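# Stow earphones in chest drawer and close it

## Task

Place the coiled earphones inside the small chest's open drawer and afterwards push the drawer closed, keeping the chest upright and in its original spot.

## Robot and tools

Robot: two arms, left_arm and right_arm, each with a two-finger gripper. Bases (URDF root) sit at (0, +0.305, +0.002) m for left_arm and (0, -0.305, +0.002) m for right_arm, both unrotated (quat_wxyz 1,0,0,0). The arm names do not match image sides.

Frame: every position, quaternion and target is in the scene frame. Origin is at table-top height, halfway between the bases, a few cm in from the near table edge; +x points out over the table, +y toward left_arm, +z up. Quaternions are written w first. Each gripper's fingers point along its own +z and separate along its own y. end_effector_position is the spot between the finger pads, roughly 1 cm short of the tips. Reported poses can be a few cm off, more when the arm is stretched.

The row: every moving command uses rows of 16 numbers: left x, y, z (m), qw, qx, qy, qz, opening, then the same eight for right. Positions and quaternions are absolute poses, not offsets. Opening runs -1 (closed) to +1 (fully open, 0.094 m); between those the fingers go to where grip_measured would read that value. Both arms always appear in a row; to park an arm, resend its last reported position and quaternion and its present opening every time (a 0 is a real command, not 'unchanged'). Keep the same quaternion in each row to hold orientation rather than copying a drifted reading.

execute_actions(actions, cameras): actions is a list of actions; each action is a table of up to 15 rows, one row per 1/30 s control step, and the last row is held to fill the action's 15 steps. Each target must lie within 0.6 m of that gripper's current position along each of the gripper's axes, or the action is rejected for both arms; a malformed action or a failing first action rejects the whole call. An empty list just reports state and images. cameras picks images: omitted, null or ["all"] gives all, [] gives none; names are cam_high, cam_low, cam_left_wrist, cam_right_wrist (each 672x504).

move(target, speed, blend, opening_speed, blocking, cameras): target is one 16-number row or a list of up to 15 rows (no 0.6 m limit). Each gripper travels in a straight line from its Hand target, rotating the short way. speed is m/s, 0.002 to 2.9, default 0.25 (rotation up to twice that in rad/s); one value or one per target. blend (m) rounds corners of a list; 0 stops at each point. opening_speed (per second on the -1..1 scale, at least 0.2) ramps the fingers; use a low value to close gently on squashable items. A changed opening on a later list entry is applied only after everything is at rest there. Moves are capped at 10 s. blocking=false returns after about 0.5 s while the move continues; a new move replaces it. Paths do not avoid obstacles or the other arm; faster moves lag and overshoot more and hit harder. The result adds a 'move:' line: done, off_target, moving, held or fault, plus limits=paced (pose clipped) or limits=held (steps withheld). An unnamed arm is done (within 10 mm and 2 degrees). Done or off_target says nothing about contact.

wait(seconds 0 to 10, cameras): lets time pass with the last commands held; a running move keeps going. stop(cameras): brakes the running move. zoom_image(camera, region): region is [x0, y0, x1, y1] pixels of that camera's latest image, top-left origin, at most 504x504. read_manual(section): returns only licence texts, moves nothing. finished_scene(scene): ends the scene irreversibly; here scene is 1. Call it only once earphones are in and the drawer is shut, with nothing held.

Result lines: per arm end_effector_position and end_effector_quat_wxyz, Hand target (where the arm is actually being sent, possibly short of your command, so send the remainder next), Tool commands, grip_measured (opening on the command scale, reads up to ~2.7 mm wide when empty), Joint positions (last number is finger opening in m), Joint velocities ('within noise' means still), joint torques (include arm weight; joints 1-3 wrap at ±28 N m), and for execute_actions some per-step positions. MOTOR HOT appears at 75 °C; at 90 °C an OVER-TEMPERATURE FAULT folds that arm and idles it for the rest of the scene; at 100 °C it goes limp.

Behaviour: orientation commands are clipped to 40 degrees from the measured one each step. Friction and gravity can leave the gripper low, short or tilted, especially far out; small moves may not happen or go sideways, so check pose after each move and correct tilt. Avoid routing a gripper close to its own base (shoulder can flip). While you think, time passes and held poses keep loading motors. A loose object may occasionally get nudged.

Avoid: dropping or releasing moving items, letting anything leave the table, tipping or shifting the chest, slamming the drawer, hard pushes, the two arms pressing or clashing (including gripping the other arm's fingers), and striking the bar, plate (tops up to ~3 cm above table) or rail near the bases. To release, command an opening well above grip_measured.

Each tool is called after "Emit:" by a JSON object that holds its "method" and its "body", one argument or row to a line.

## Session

Emit:
{"method": "execute_actions", "body": {
  "actions": []
}}

Emit:
{"method": "zoom_image", "body": {
  "camera": "cam_high",
  "region": [130, 200, 330, 350]
}}

Emit:
{"method": "zoom_image", "body": {
  "camera": "cam_high",
  "region": [330, 200, 530, 350]
}}

Emit:
{"method": "zoom_image", "body": {
  "camera": "cam_low",
  "region": [340, 140, 540, 290]
}}

Scene clock: 0.00 s.
left_arm: end_effector_position=(+0.4012, +0.3482, +0.1079) grip_measured=+1.000 end_effector_quat_wxyz=(+0.593, -0.087, +0.800, +0.041) | right_arm: end_effector_position=(+0.3956, -0.2885, +0.1095) grip_measured=+1.000 end_effector_quat_wxyz=(+0.616, -0.004, +0.788, -0.006)
Joint positions: left_arm=[0.059 1.549 0.4 0.848 -0.114 -0.074 0.094] | right_arm=[0.075 1.566 0.338 0.983 0.076 0.004 0.094]
Joint velocities: within noise
Joint torques (N m): no reading
Motor temperatures (°C): left_arm=[19 29 32 26 23 22 20] | right_arm=[20 26 28 29 20 22 23]
Heat: left arm: 32 °C; right arm: 29 °C.
Hand target: left_arm +0.4049, +0.3484, +0.1178; +0.604, -0.087, +0.791, +0.040 | right_arm +0.3987, -0.2884, +0.1191; +0.627, -0.003, +0.779, -0.005
Tool commands: left_gripper/opening=+1.0 right_gripper/opening=+1.0
camera_calibration:
cam_left_wrist: T_world_to_cam=[[0.186399, -0.974122, 0.127835, 0.249363], [-0.617514, -0.217363, -0.75593, 0.449583], [0.764155, 0.0619648, -0.64205, -0.143581], [0, 0, 0, 1]] pos_world=[0.340861, 0.349529, 0.21579]
cam_right_wrist: T_world_to_cam=[[-0.0491092, -0.992033, 0.116008, -0.284337], [-0.591427, -0.0647136, -0.803757, 0.347051], [0.804861, -0.108082, -0.583538, -0.166028], [0, 0, 0, 1]] pos_world=[0.324921, -0.277558, 0.215047]

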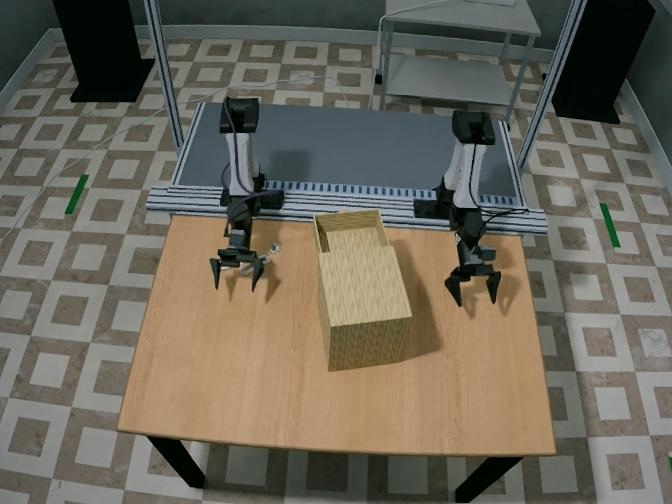

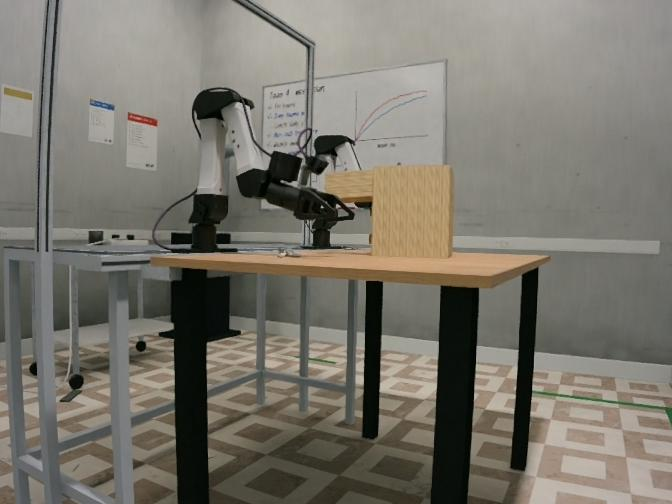

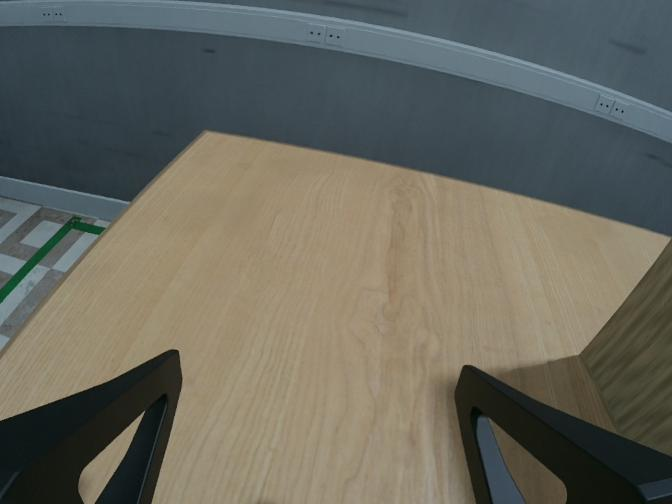

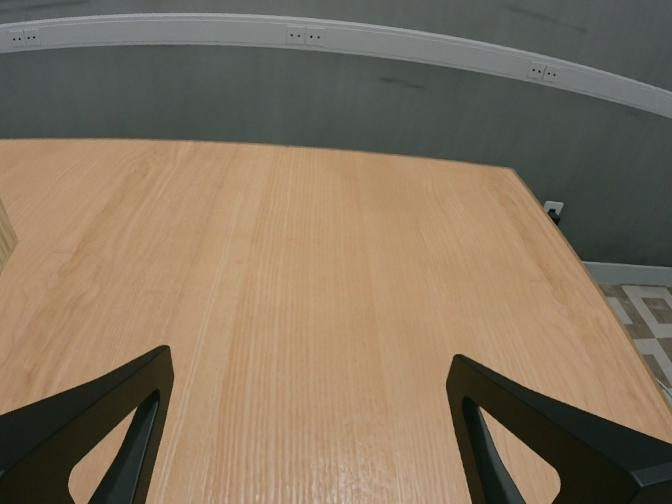

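Scaled by 2.520 from the camera's 672x504 image, which has a finer 960x720 frame.

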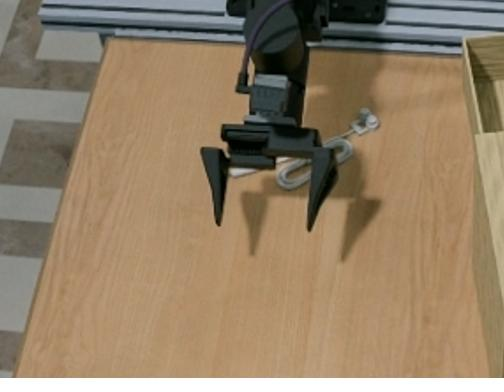

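Scaled by 2.520 from the camera's 672x504 image, which has a finer 960x720 frame.

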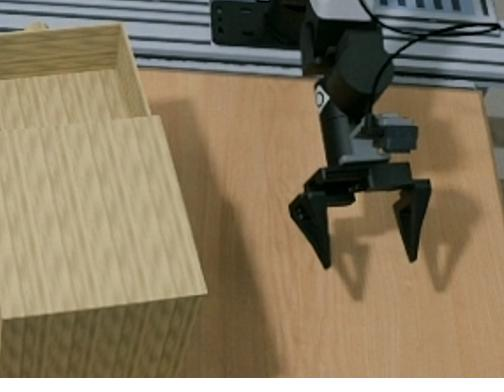

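Scaled by 2.520 from the camera's 672x504 image, which has a finer 960x720 frame.

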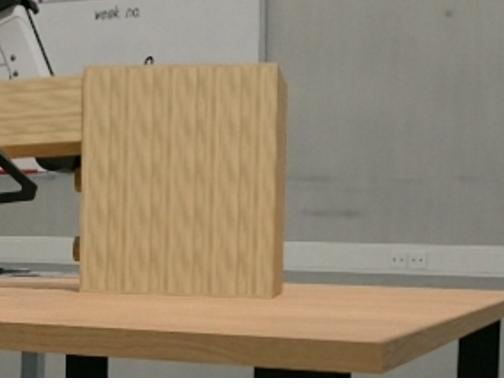

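Emit:
{"method": "move", "body": {
  "target": [0.4049,0.3484,0.1178,0.604,-0.087,0.791,0.040,1,0.25,-0.24,0.16,0.1305,0,0.9914,0,0]
}}

Scene clock: 28.17 s.
left_arm: end_effector_position=(+0.4012, +0.3482, +0.1079) grip_measured=+1.000 end_effector_quat_wxyz=(+0.593, -0.087, +0.800, +0.041) | right_arm: end_effector_position=(+0.2465, -0.2455, +0.1531) grip_measured=+0.002 end_effector_quat_wxyz=(+0.126, -0.001, +0.992, -0.009)
Joint positions: left_arm=[0.059 1.549 0.4 0.848 -0.114 -0.074 0.094] | right_arm=[0.298 1.28 1.131 -1.185 0.091 0.286 0.047]
Joint velocities: within noise
Joint torques (N m): left_arm=[-0.06 -6.19 6.5 2.07 -0.04 0.05] | right_arm=[0.73 -3.97 9.1 0.77 -0.01 0]
Motor temperatures (°C): left_arm=[19 31 35 31 23 22 20] | right_arm=[20 29 31 33 20 22 23]
Heat: left arm: 35 °C; right arm: 33 °C.
Hand target: left_arm +0.4048, +0.3484, +0.1178; +0.604, -0.087, +0.791, +0.040 | right_arm +0.2499, -0.2401, +0.1599; +0.131, +0.000, +0.991, +0.000
Off the commanded pose: left_arm 0.011 m, 2 deg | right_arm 0.010 m, 1 deg.
move: off_target (left_arm)
camera_calibration:
cam_left_wrist: T_world_to_cam=[[0.186399, -0.974122, 0.127835, 0.249363], [-0.617514, -0.217363, -0.75593, 0.449583], [0.764155, 0.0619648, -0.64205, -0.143581], [0, 0, 0, 1]] pos_world=[0.340861, 0.349529, 0.21579]
cam_right_wrist: T_world_to_cam=[[0.0656545, -0.991749, 0.110103, -0.281393], [-0.989299, -0.0502864, 0.136966, 0.25433], [-0.130299, -0.117917, -0.984438, 0.273545], [0, 0, 0, 1]] pos_world=[0.305726, -0.234026, 0.265435]

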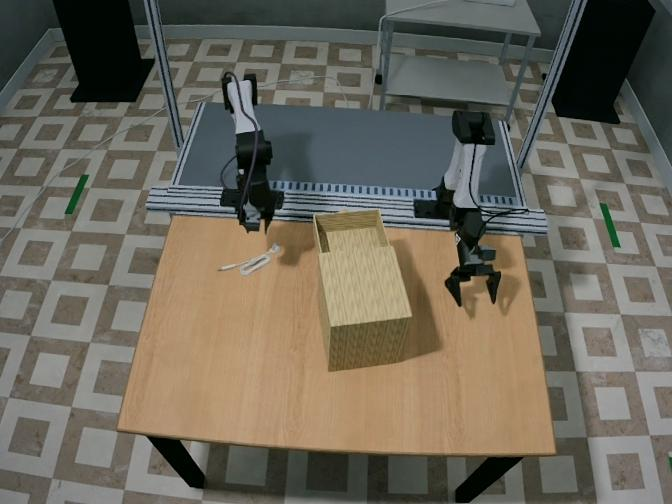

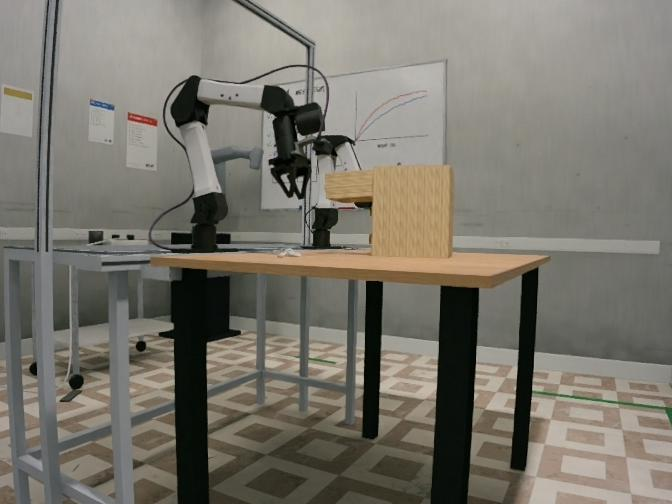

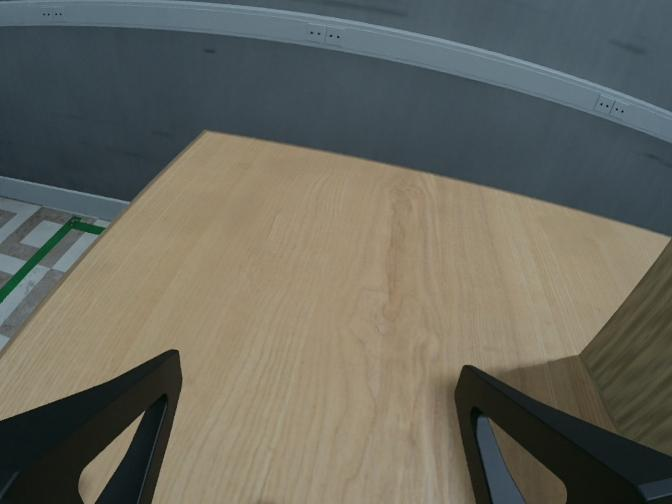

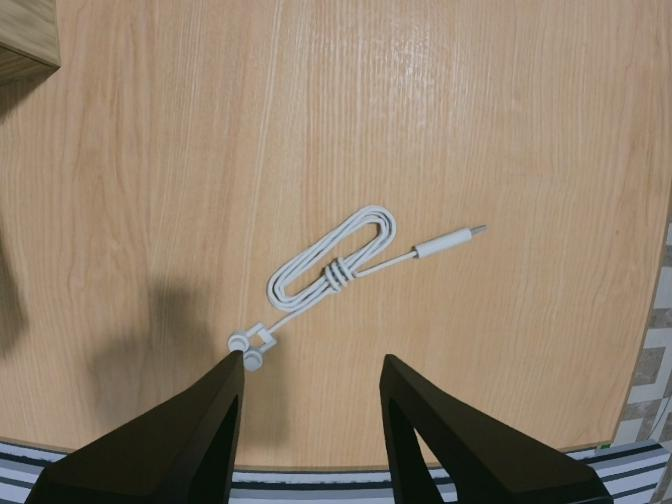

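Emit:
{"method": "move", "body": {
  "target": [0.4049,0.3484,0.1178,0.604,-0.087,0.791,0.040,1,0.270,-0.264,0.056,0,0.446,0.895,0,0.38],
  "cameras": ["cam_right_wrist"]
}}

Scene clock: 62.07 s.
left_arm: end_effector_position=(+0.4012, +0.3482, +0.1079) grip_measured=+1.000 end_effector_quat_wxyz=(+0.593, -0.087, +0.800, +0.041) | right_arm: end_effector_position=(+0.2684, -0.2646, +0.0592) grip_measured=+0.378 end_effector_quat_wxyz=(+0.002, +0.438, +0.899, -0.006)
Joint positions: left_arm=[0.059 1.549 0.4 0.848 -0.114 -0.074 0.094] | right_arm=[0.157 1.613 1.074 -1.035 0.012 1.063 0.065]
Joint velocities: within noise
Joint torques (N m): left_arm=[-0.1 -6.17 6.5 2.07 -0.03 0.05] | right_arm=[-0.46 -6.8 5.05 0.53 -0.02 0]
Motor temperatures (°C): left_arm=[19 32 37 32 23 22 20] | right_arm=[20 28 35 30 20 22 23]
Heat: left arm: 37 °C; right arm: 35 °C.
Hand target: left_arm +0.4048, +0.3484, +0.1178; +0.604, -0.087, +0.791, +0.040 | right_arm +0.2700, -0.2640, +0.0561; +0.000, +0.446, +0.895, +0.000
Off the commanded pose: left_arm 0.011 m, 2 deg | right_arm 0.004 m, 1 deg.
move: off_target (left_arm)
camera_calibration:
cam_right_wrist: T_world_to_cam=[[-0.727853, -0.680833, 0.0818343, 0.0054768], [-0.611587, 0.698488, 0.371586, 0.370744], [-0.310148, 0.220411, -0.924785, 0.316029], [0, 0, 0, 1]] pos_world=[0.328744, -0.324888, 0.154047]
Images, in order (width x height): cam_right_wrist 672x504.

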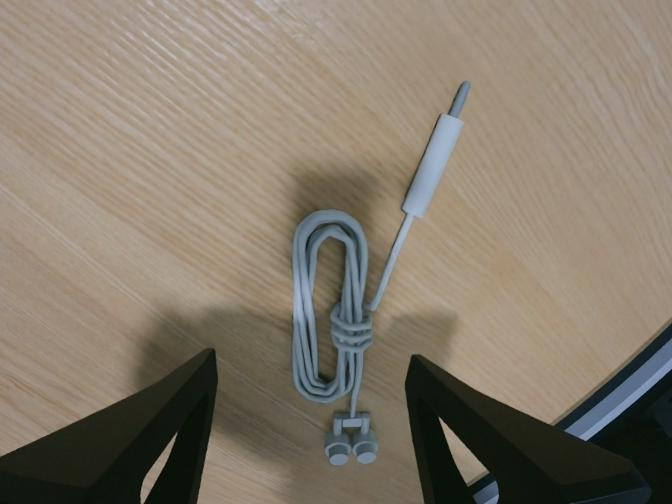

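Emit:
{"method": "move", "body": {
  "target": [
    [0.4049,0.3484,0.1178,0.604,-0.087,0.791,0.040,1,0.2565,-0.2655,0.03,0,0.446,0.895,0,0.38],
    [0.4049,0.3484,0.1178,0.604,-0.087,0.791,0.040,1,0.2565,-0.2655,0.009,0,0.446,0.895,0,0.38]
  ],
  "cameras": ["cam_right_wrist","cam_low"],
  "speed": 0.1
}}

Scene clock: 76.60 s.
left_arm: end_effector_position=(+0.4012, +0.3482, +0.1079) grip_measured=+1.000 end_effector_quat_wxyz=(+0.593, -0.087, +0.800, +0.041) | right_arm: end_effector_position=(+0.2552, -0.2664, +0.0123) grip_measured=+0.378 end_effector_quat_wxyz=(+0.002, +0.439, +0.899, -0.005)
Joint positions: left_arm=[0.059 1.549 0.4 0.848 -0.114 -0.074 0.094] | right_arm=[0.157 1.637 0.898 -0.835 0.011 1.066 0.065]
Joint velocities: within noise
Joint torques (N m): left_arm=[-0.08 -6.2 6.5 2.07 -0.04 0.04] | right_arm=[-0.31 -6.41 4.71 0.53 0 0.02]
Motor temperatures (°C): left_arm=[19 32 37 33 23 22 20] | right_arm=[20 29 34 29 20 22 23]
Heat: left arm: 37 °C; right arm: 34 °C.
Hand target: left_arm +0.4048, +0.3484, +0.1178; +0.604, -0.087, +0.791, +0.040 | right_arm +0.2565, -0.2655, +0.0091; +0.000, +0.446, +0.895, +0.000
Off the commanded pose: left_arm 0.011 m, 2 deg | right_arm 0.004 m, 1 deg.
move: off_target (left_arm)
camera_calibration:
cam_right_wrist: T_world_to_cam=[[-0.729679, -0.678977, 0.0809814, -0.000510254], [-0.609624, 0.6996, 0.372717, 0.381212], [-0.309721, 0.222596, -0.924405, 0.269353], [0, 0, 0, 1]] pos_world=[0.315448, -0.326999, 0.106948]
Images, in order (width x height): cam_low 672x504, cam_right_wrist 672x504.

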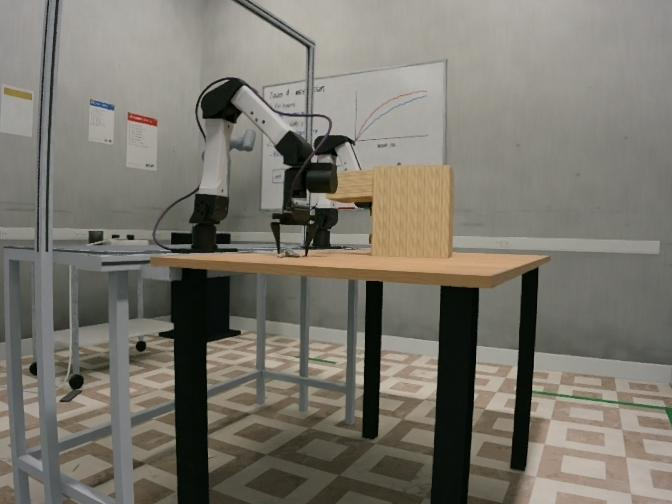

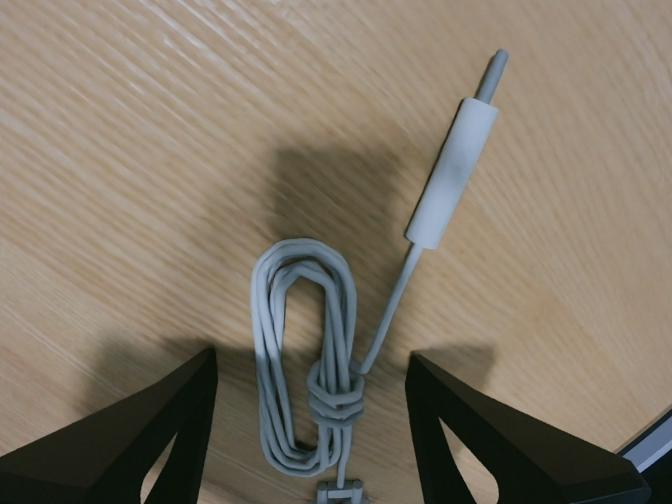

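Emit:
{"method": "move", "body": {
  "target": [
    [0.4049,0.3484,0.1178,0.604,-0.087,0.791,0.040,1,0.2565,-0.2655,0.006,0,0.446,0.895,0,0.38],
    [0.4049,0.3484,0.1178,0.604,-0.087,0.791,0.040,1,0.2565,-0.2655,0.006,0,0.446,0.895,0,-1]
  ],
  "cameras": ["cam_right_wrist"],
  "opening_speed": 0.8,
  "speed": 0.1
}}

Emit:
{"method": "move", "body": {
  "target": [0.4049,0.3484,0.1178,0.604,-0.087,0.791,0.040,1,0.25,-0.26,0.24,0,0.446,0.895,0,-1],
  "speed": 0.15
}}

Emit:
{"method": "zoom_image", "body": {
  "camera": "cam_low",
  "region": [240, 130, 400, 260]
}}

Scene clock: 89.07 s.
left_arm: end_effector_position=(+0.4012, +0.3482, +0.1079) grip_measured=+1.000 end_effector_quat_wxyz=(+0.593, -0.087, +0.800, +0.041) | right_arm: end_effector_position=(+0.2582, -0.2654, +0.0110) grip_measured=-0.818 end_effector_quat_wxyz=(+0.006, +0.439, +0.898, +0.000)
Joint positions: left_arm=[0.059 1.549 0.4 0.848 -0.114 -0.074 0.094] | right_arm=[0.157 1.639 0.894 -0.816 0.008 1.067 0.009]
Joint velocities: within noise
Joint torques (N m): left_arm=[-0.06 -6.19 6.49 2.08 -0.03 0.05] | right_arm=[-0.32 -6.05 4.38 0.52 0.03 0]
Motor temperatures (°C): left_arm=[19 32 37 34 23 22 20] | right_arm=[20 30 33 29 20 22 23]
Heat: left arm: 37 °C; right arm: 33 °C.
Hand target: left_arm +0.4048, +0.3484, +0.1178; +0.604, -0.087, +0.791, +0.040 | right_arm +0.2563, -0.2655, +0.0061; +0.000, +0.446, +0.895, +0.000
Off the commanded pose: left_arm 0.011 m, 2 deg | right_arm 0.005 m, 1 deg.
move: off_target (left_arm)
camera_calibration:
cam_right_wrist: T_world_to_cam=[[-0.731367, -0.678594, 0.0679165, 0.00313497], [-0.613723, 0.698319, 0.368367, 0.383479], [-0.297399, 0.227729, -0.927196, 0.267218], [0, 0, 0, 1]] pos_world=[0.317113, -0.326516, 0.10629]
Images, in order (width x height): cam_right_wrist 672x504.

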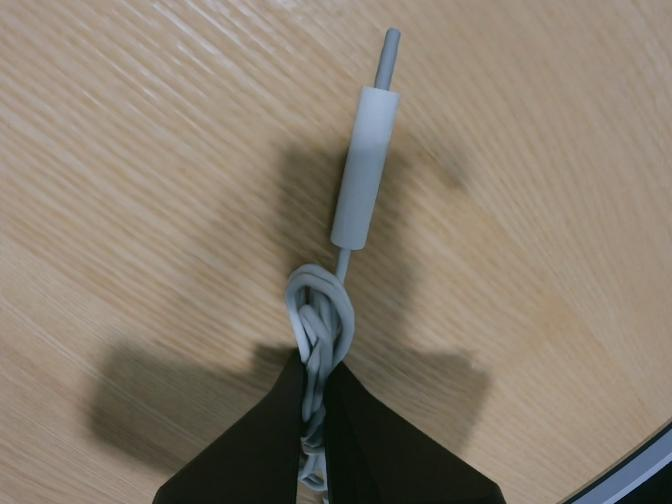

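Scene clock: 91.07 s.
left_arm: end_effector_position=(+0.4012, +0.3482, +0.1079) grip_measured=+1.000 end_effector_quat_wxyz=(+0.593, -0.087, +0.800, +0.041) | right_arm: end_effector_position=(+0.2513, -0.2629, +0.2315) grip_measured=-0.820 end_effector_quat_wxyz=(+0.075, +0.442, +0.892, +0.050)
Joint positions: left_arm=[0.059 1.549 0.4 0.848 -0.114 -0.074 0.094] | right_arm=[0.171 1.412 1.568 -1.547 0.008 1.09 0.008]
Joint velocities: within noise
Joint torques (N m): left_arm=[-0.06 -6.17 6.49 2.08 -0.03 0.05] | right_arm=[0.81 -6.32 7.64 0.61 0.03 0.01]
Motor temperatures (°C): left_arm=[19 32 37 34 23 22 20] | right_arm=[20 30 33 29 20 22 23]
Heat: left arm: 37 °C; right arm: 33 °C.
Hand target: left_arm +0.4048, +0.3484, +0.1178; +0.604, -0.087, +0.791, +0.040 | right_arm +0.2501, -0.2600, +0.2392; +0.080, +0.443, +0.891, +0.059
Off the commanded pose: left_arm 0.011 m, 2 deg | right_arm 0.009 m, 10 deg.
joint sent to its limit (right arm) — joint 4 (wrist pitch), lower limit. The joint targets are off in orientation, not in position.
move: off_target (left_arm, right_arm)
camera_calibration:
cam_left_wrist: T_world_to_cam=[[0.186399, -0.974122, 0.127835, 0.249363], [-0.617514, -0.217363, -0.75593, 0.449583], [0.764155, 0.0619648, -0.64205, -0.143581], [0, 0, 0, 1]] pos_world=[0.340861, 0.349529, 0.21579]
cam_right_wrist: T_world_to_cam=[[-0.73723, -0.671485, -0.0748366, 0.0211032], [-0.661425, 0.694673, 0.282749, 0.327182], [-0.137875, 0.25795, -0.95627, 0.44356], [0, 0, 0, 1]] pos_world=[0.29312, -0.32753, 0.333232]

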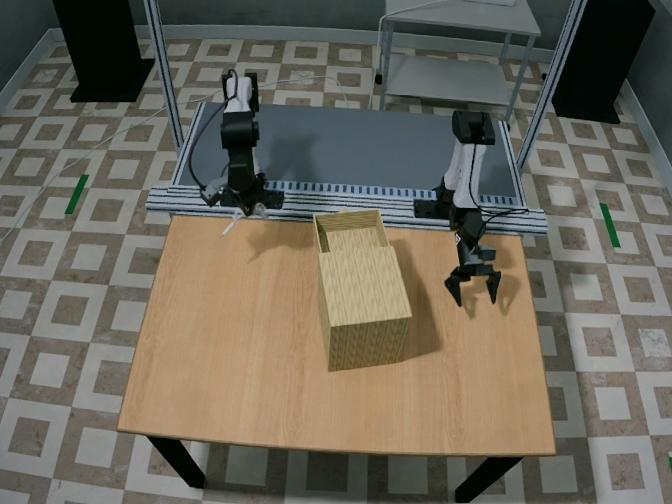

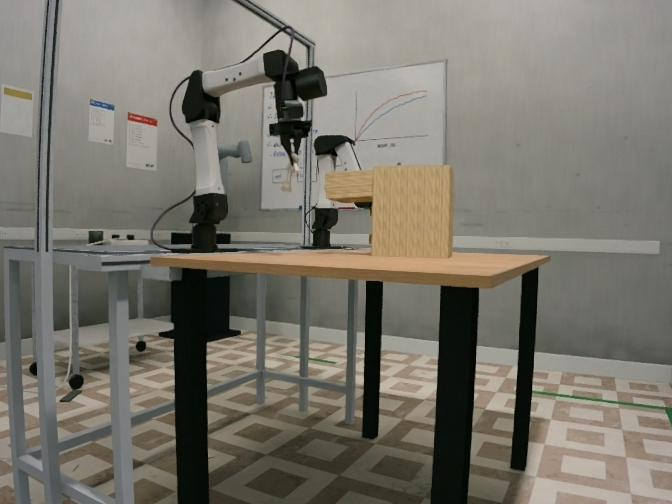

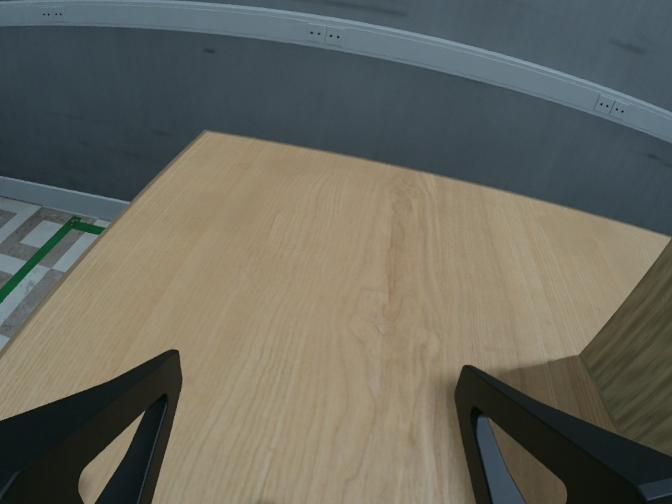

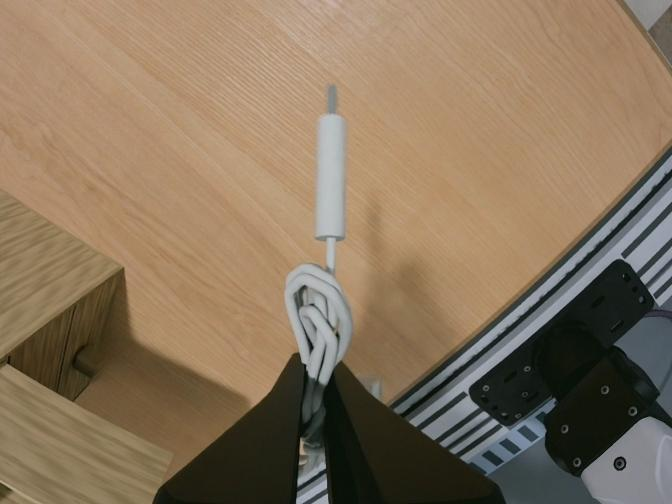

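Scaled by 3.150 from the camera's 672x504 image, which has a finer 960x720 frame.

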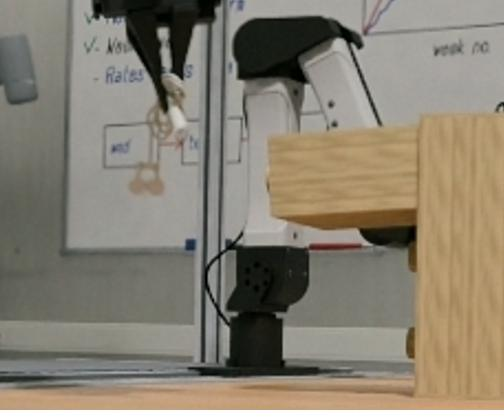

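Emit:
{"method": "move", "body": {
  "target": [
    [0.4049,0.3484,0.1178,0.604,-0.087,0.791,0.040,1,0.29,-0.22,0.33,0.047,0.451,0.866,0.2115,-1],
    [0.4049,0.3484,0.1178,0.604,-0.087,0.791,0.040,1,0.272,0.015,0.335,0.047,0.451,0.866,0.2115,-1]
  ],
  "speed": 0.18,
  "blend": 0.03
}}

Emit:
{"method": "zoom_image", "body": {
  "camera": "cam_low",
  "region": [270, 110, 430, 240]
}}

Emit:
{"method": "zoom_image", "body": {
  "camera": "cam_high",
  "region": [270, 150, 430, 280]
}}

Scene clock: 105.47 s.
left_arm: end_effector_position=(+0.4012, +0.3482, +0.1079) grip_measured=+1.000 end_effector_quat_wxyz=(+0.593, -0.087, +0.800, +0.041) | right_arm: end_effector_position=(+0.2697, +0.0144, +0.3284) grip_measured=-0.820 end_effector_quat_wxyz=(+0.053, +0.439, +0.858, +0.262)
Joint positions: left_arm=[0.059 1.549 0.4 0.848 -0.114 -0.074 0.094] | right_arm=[0.862 1.919 2.448 -1.558 -0.018 1.814 0.008]
Joint velocities: within noise
Joint torques (N m): left_arm=[-0.08 -6.19 6.5 2.07 -0.03 0.04] | right_arm=[0.27 -9.33 7.28 1.3 0.22 0]
Motor temperatures (°C): left_arm=[19 32 38 34 23 22 20] | right_arm=[20 30 34 29 19 22 24]
Heat: left arm: 38 °C; right arm: 34 °C.
Hand target: left_arm +0.4048, +0.3484, +0.1178; +0.604, -0.087, +0.791, +0.040 | right_arm +0.2718, +0.0147, +0.3344; +0.060, +0.444, +0.852, +0.271
Off the commanded pose: left_arm 0.011 m, 2 deg | right_arm 0.007 m, 6 deg.
joint sent to its limit (right arm) — joint 4 (wrist pitch), lower limit. The joint targets are off in orientation, not in position.
move: off_target (left_arm, right_arm)
camera_calibration:
cam_left_wrist: T_world_to_cam=[[0.186399, -0.974122, 0.127835, 0.249363], [-0.617514, -0.217363, -0.75593, 0.449583], [0.764155, 0.0619648, -0.64205, -0.143581], [0, 0, 0, 1]] pos_world=[0.340861, 0.349529, 0.21579]
cam_right_wrist: T_world_to_cam=[[-0.690823, -0.570803, -0.443788, 0.335442], [-0.723019, 0.543184, 0.426842, 0.0907049], [-0.00258387, 0.61574, -0.787946, 0.370336], [0, 0, 0, 1]] pos_world=[0.298269, -0.0858285, 0.401953]

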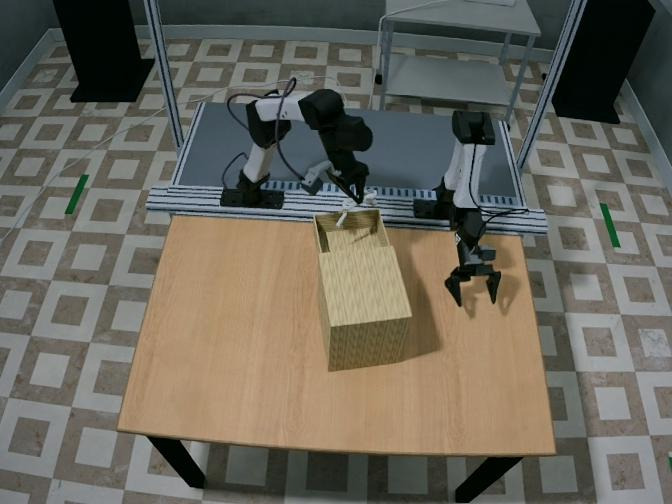

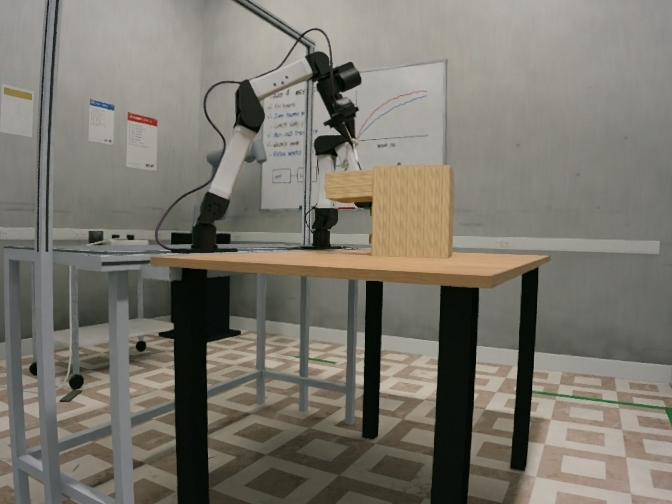

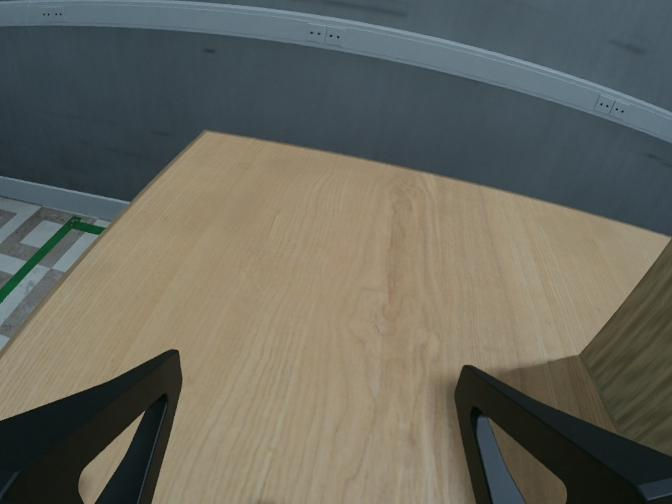

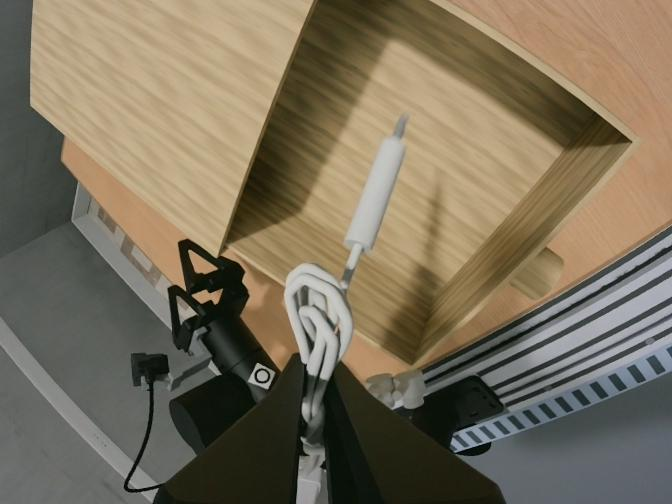

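Scaled by 3.150 from the camera's 672x504 image, which has a finer 960x720 frame.

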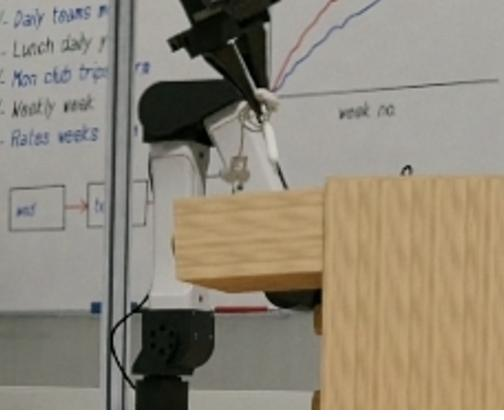

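Scaled by 3.150 from the camera's 672x504 image, which has a finer 960x720 frame.

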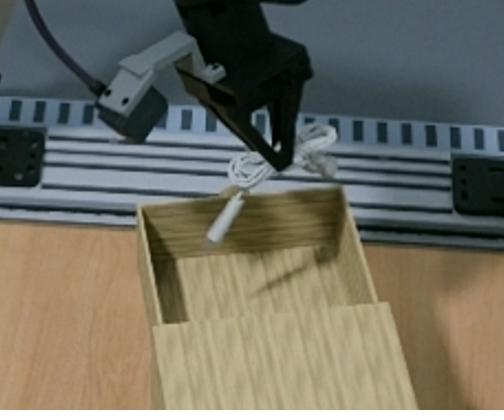

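Emit:
{"method": "move", "body": {
  "target": [
    [0.4049,0.3484,0.1178,0.604,-0.087,0.791,0.040,1,0.285,-0.005,0.335,0.055,0.442,0.857,0.26,-1],
    [0.4049,0.3484,0.1178,0.604,-0.087,0.791,0.040,1,0.283,-0.005,0.265,0.047,0.451,0.866,0.2115,-1]
  ],
  "speed": 0.12
}}

Emit:
{"method": "zoom_image", "body": {
  "camera": "cam_low",
  "region": [270, 110, 430, 240]
}}

Emit:
{"method": "zoom_image", "body": {
  "camera": "cam_high",
  "region": [270, 150, 430, 280]
}}

Scene clock: 117.00 s.
left_arm: end_effector_position=(+0.4012, +0.3482, +0.1079) grip_measured=+1.000 end_effector_quat_wxyz=(+0.593, -0.087, +0.800, +0.041) | right_arm: end_effector_position=(+0.2870, -0.0056, +0.2477) grip_measured=-0.820 end_effector_quat_wxyz=(+0.040, +0.457, +0.869, +0.184)
Joint positions: left_arm=[0.059 1.549 0.4 0.848 -0.114 -0.074 0.094] | right_arm=[0.795 1.862 2.063 -1.394 -0.028 1.767 0.008]
Joint velocities: within noise
Joint torques (N m): left_arm=[-0.08 -6.17 6.52 2.07 -0.04 0.05] | right_arm=[0.72 -14.37 5.2 1.21 0.07 -0.12]
Motor temperatures (°C): left_arm=[19 32 38 35 23 22 20] | right_arm=[20 31 34 29 19 22 24]
Heat: left arm: 38 °C; right arm: 34 °C.
Hand target: left_arm +0.4048, +0.3484, +0.1178; +0.604, -0.087, +0.791, +0.040 | right_arm +0.2828, -0.0052, +0.2649; +0.047, +0.451, +0.866, +0.211
Off the commanded pose: left_arm 0.011 m, 2 deg | right_arm 0.018 m, 3 deg.
move: off_target (left_arm, right_arm)
camera_calibration:
cam_left_wrist: T_world_to_cam=[[0.186399, -0.974122, 0.127835, 0.249363], [-0.617514, -0.217363, -0.75593, 0.449583], [0.764155, 0.0619648, -0.64205, -0.143581], [0, 0, 0, 1]] pos_world=[0.340861, 0.349529, 0.21579]
cam_right_wrist: T_world_to_cam=[[-0.740739, -0.602876, -0.296389, 0.277788], [-0.667705, 0.612103, 0.423674, 0.133927], [-0.0740028, 0.511732, -0.855952, 0.355863], [0, 0, 0, 1]] pos_world=[0.321527, -0.0966119, 0.330194]

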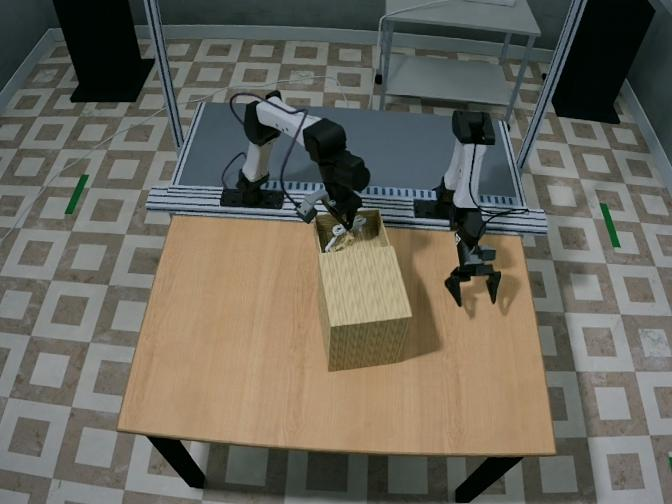

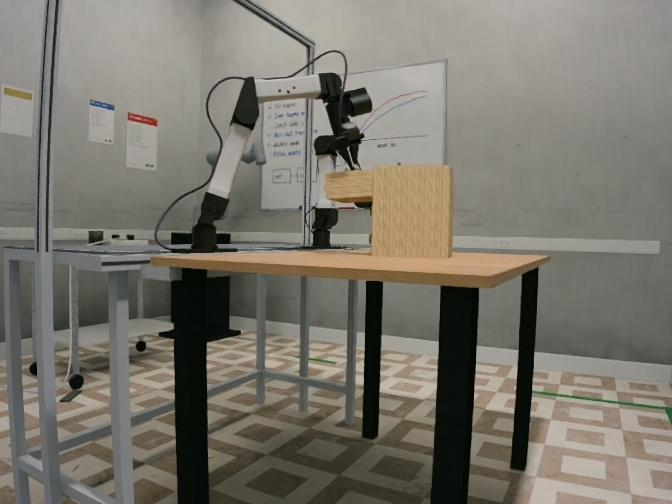

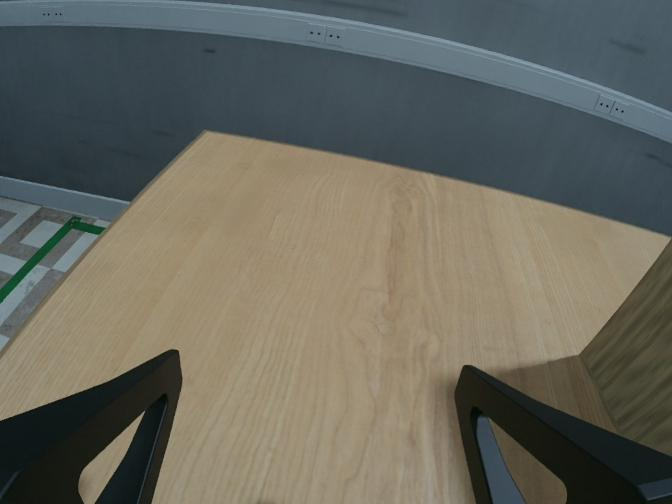

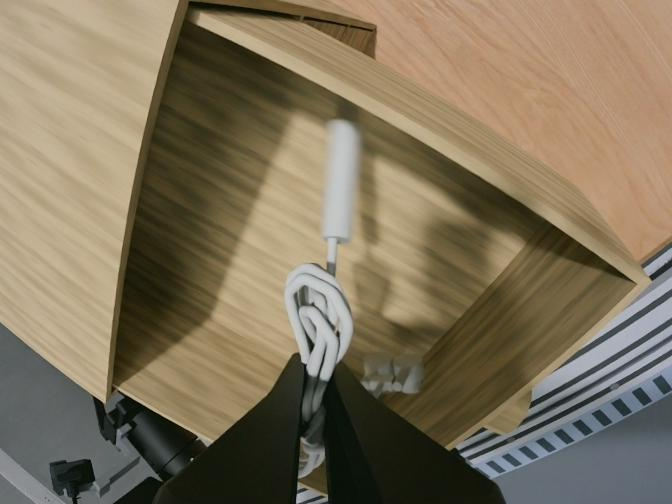

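Scaled by 3.150 from the camera's 672x504 image, which has a finer 960x720 frame.

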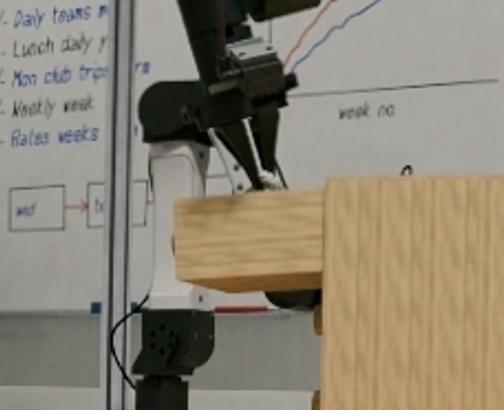

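Scaled by 3.150 from the camera's 672x504 image, which has a finer 960x720 frame.

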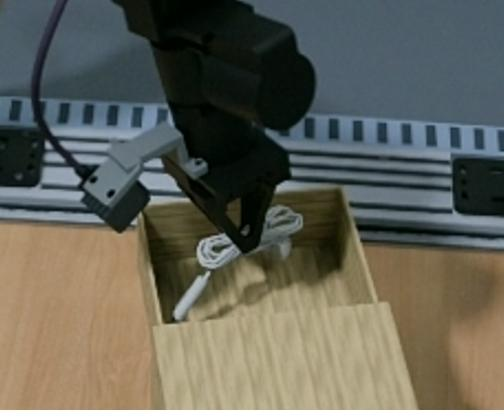

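Emit:
{"method": "move", "body": {
  "target": [
    [0.4049,0.3484,0.1178,0.604,-0.087,0.791,0.040,1,0.275,0.0,0.2,0.047,0.451,0.866,0.2115,-1]
  ],
  "speed": 0.1
}}

Emit:
{"method": "zoom_image", "body": {
  "camera": "cam_high",
  "region": [270, 150, 430, 280]
}}

Scene clock: 128.53 s.
left_arm: end_effector_position=(+0.4012, +0.3482, +0.1079) grip_measured=+1.000 end_effector_quat_wxyz=(+0.593, -0.087, +0.800, +0.041) | right_arm: end_effector_position=(+0.2761, -0.0016, +0.1847) grip_measured=-0.820 end_effector_quat_wxyz=(+0.037, +0.451, +0.872, +0.187)
Joint positions: left_arm=[0.059 1.549 0.4 0.848 -0.114 -0.074 0.094] | right_arm=[0.821 1.758 1.668 -1.099 -0.028 1.781 0.008]
Joint velocities: within noise
Joint torques (N m): left_arm=[-0.08 -6.17 6.5 2.08 -0.04 0.05] | right_arm=[0.8 -13.52 5.72 1.23 0.17 0]
Motor temperatures (°C): left_arm=[19 32 38 35 23 22 20] | right_arm=[20 35 33 29 19 22 24]
Heat: left arm: 38 °C; right arm: 35 °C.
Hand target: left_arm +0.4048, +0.3484, +0.1178; +0.604, -0.087, +0.791, +0.040 | right_arm +0.2748, -0.0001, +0.2000; +0.046, +0.451, +0.866, +0.211
Off the commanded pose: left_arm 0.011 m, 2 deg | right_arm 0.015 m, 3 deg.
move: off_target (left_arm, right_arm)
camera_calibration:
cam_left_wrist: T_world_to_cam=[[0.186399, -0.974122, 0.127835, 0.249363], [-0.617514, -0.217363, -0.75593, 0.449583], [0.764155, 0.0619648, -0.64205, -0.143581], [0, 0, 0, 1]] pos_world=[0.340861, 0.349529, 0.21579]
cam_right_wrist: T_world_to_cam=[[-0.732984, -0.610791, -0.299447, 0.251834], [-0.675325, 0.600529, 0.428137, 0.152062], [-0.0816753, 0.516042, -0.852661, 0.30057], [0, 0, 0, 1]] pos_world=[0.311831, -0.0926068, 0.266592]

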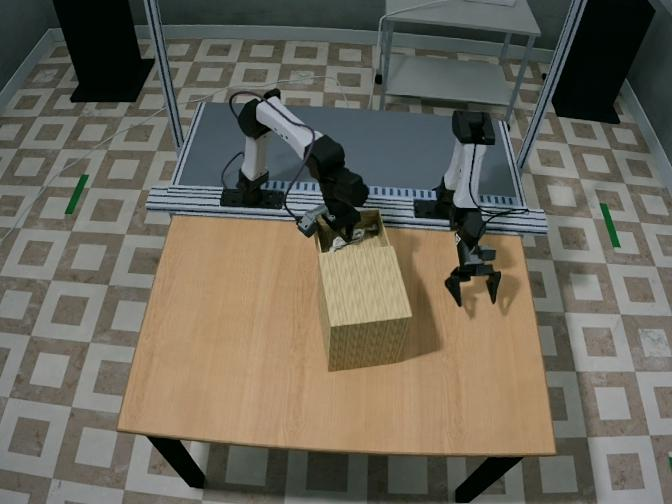

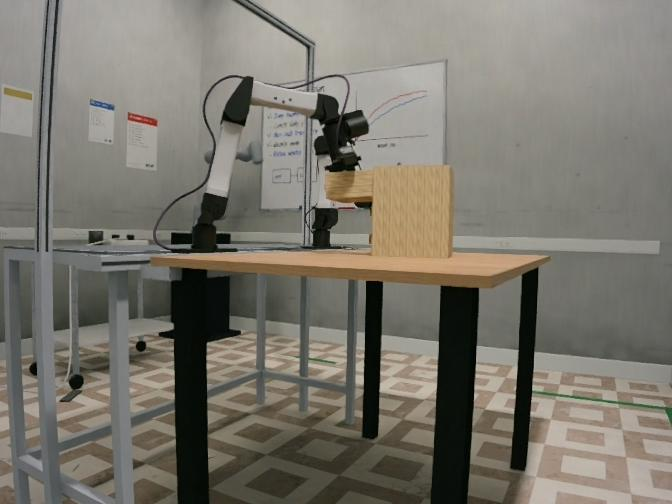

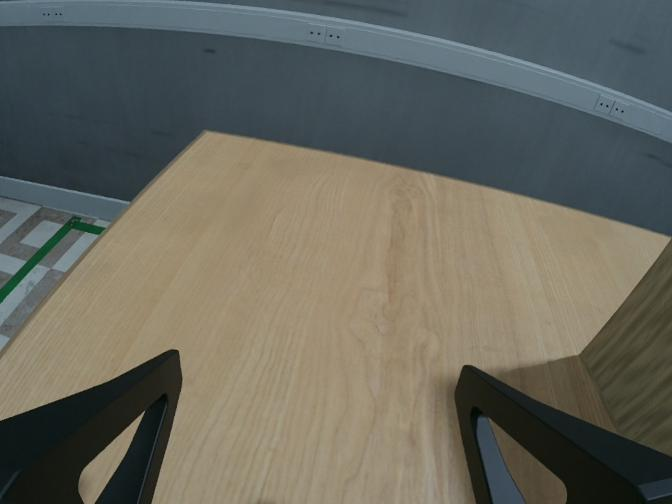

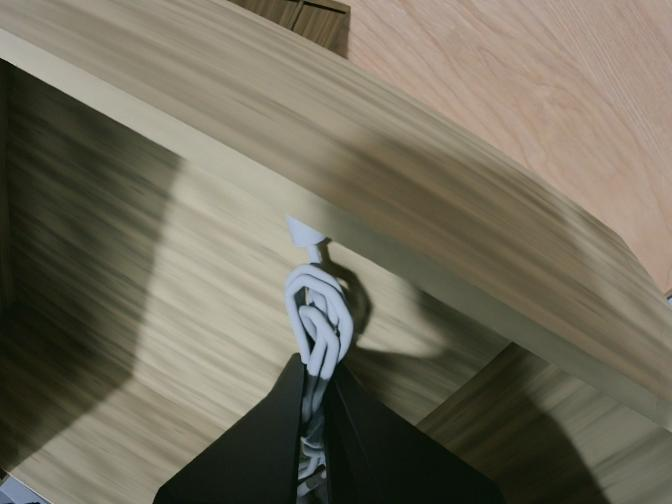

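Scaled by 3.150 from the camera's 672x504 image, which has a finer 960x720 frame.

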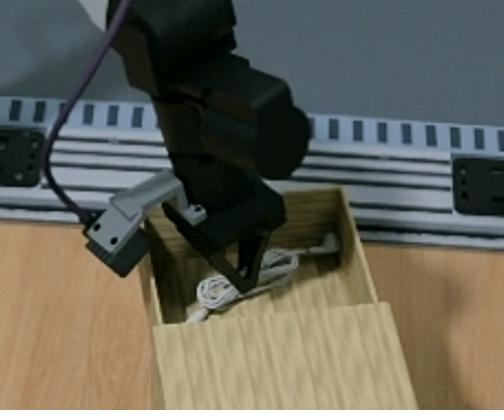

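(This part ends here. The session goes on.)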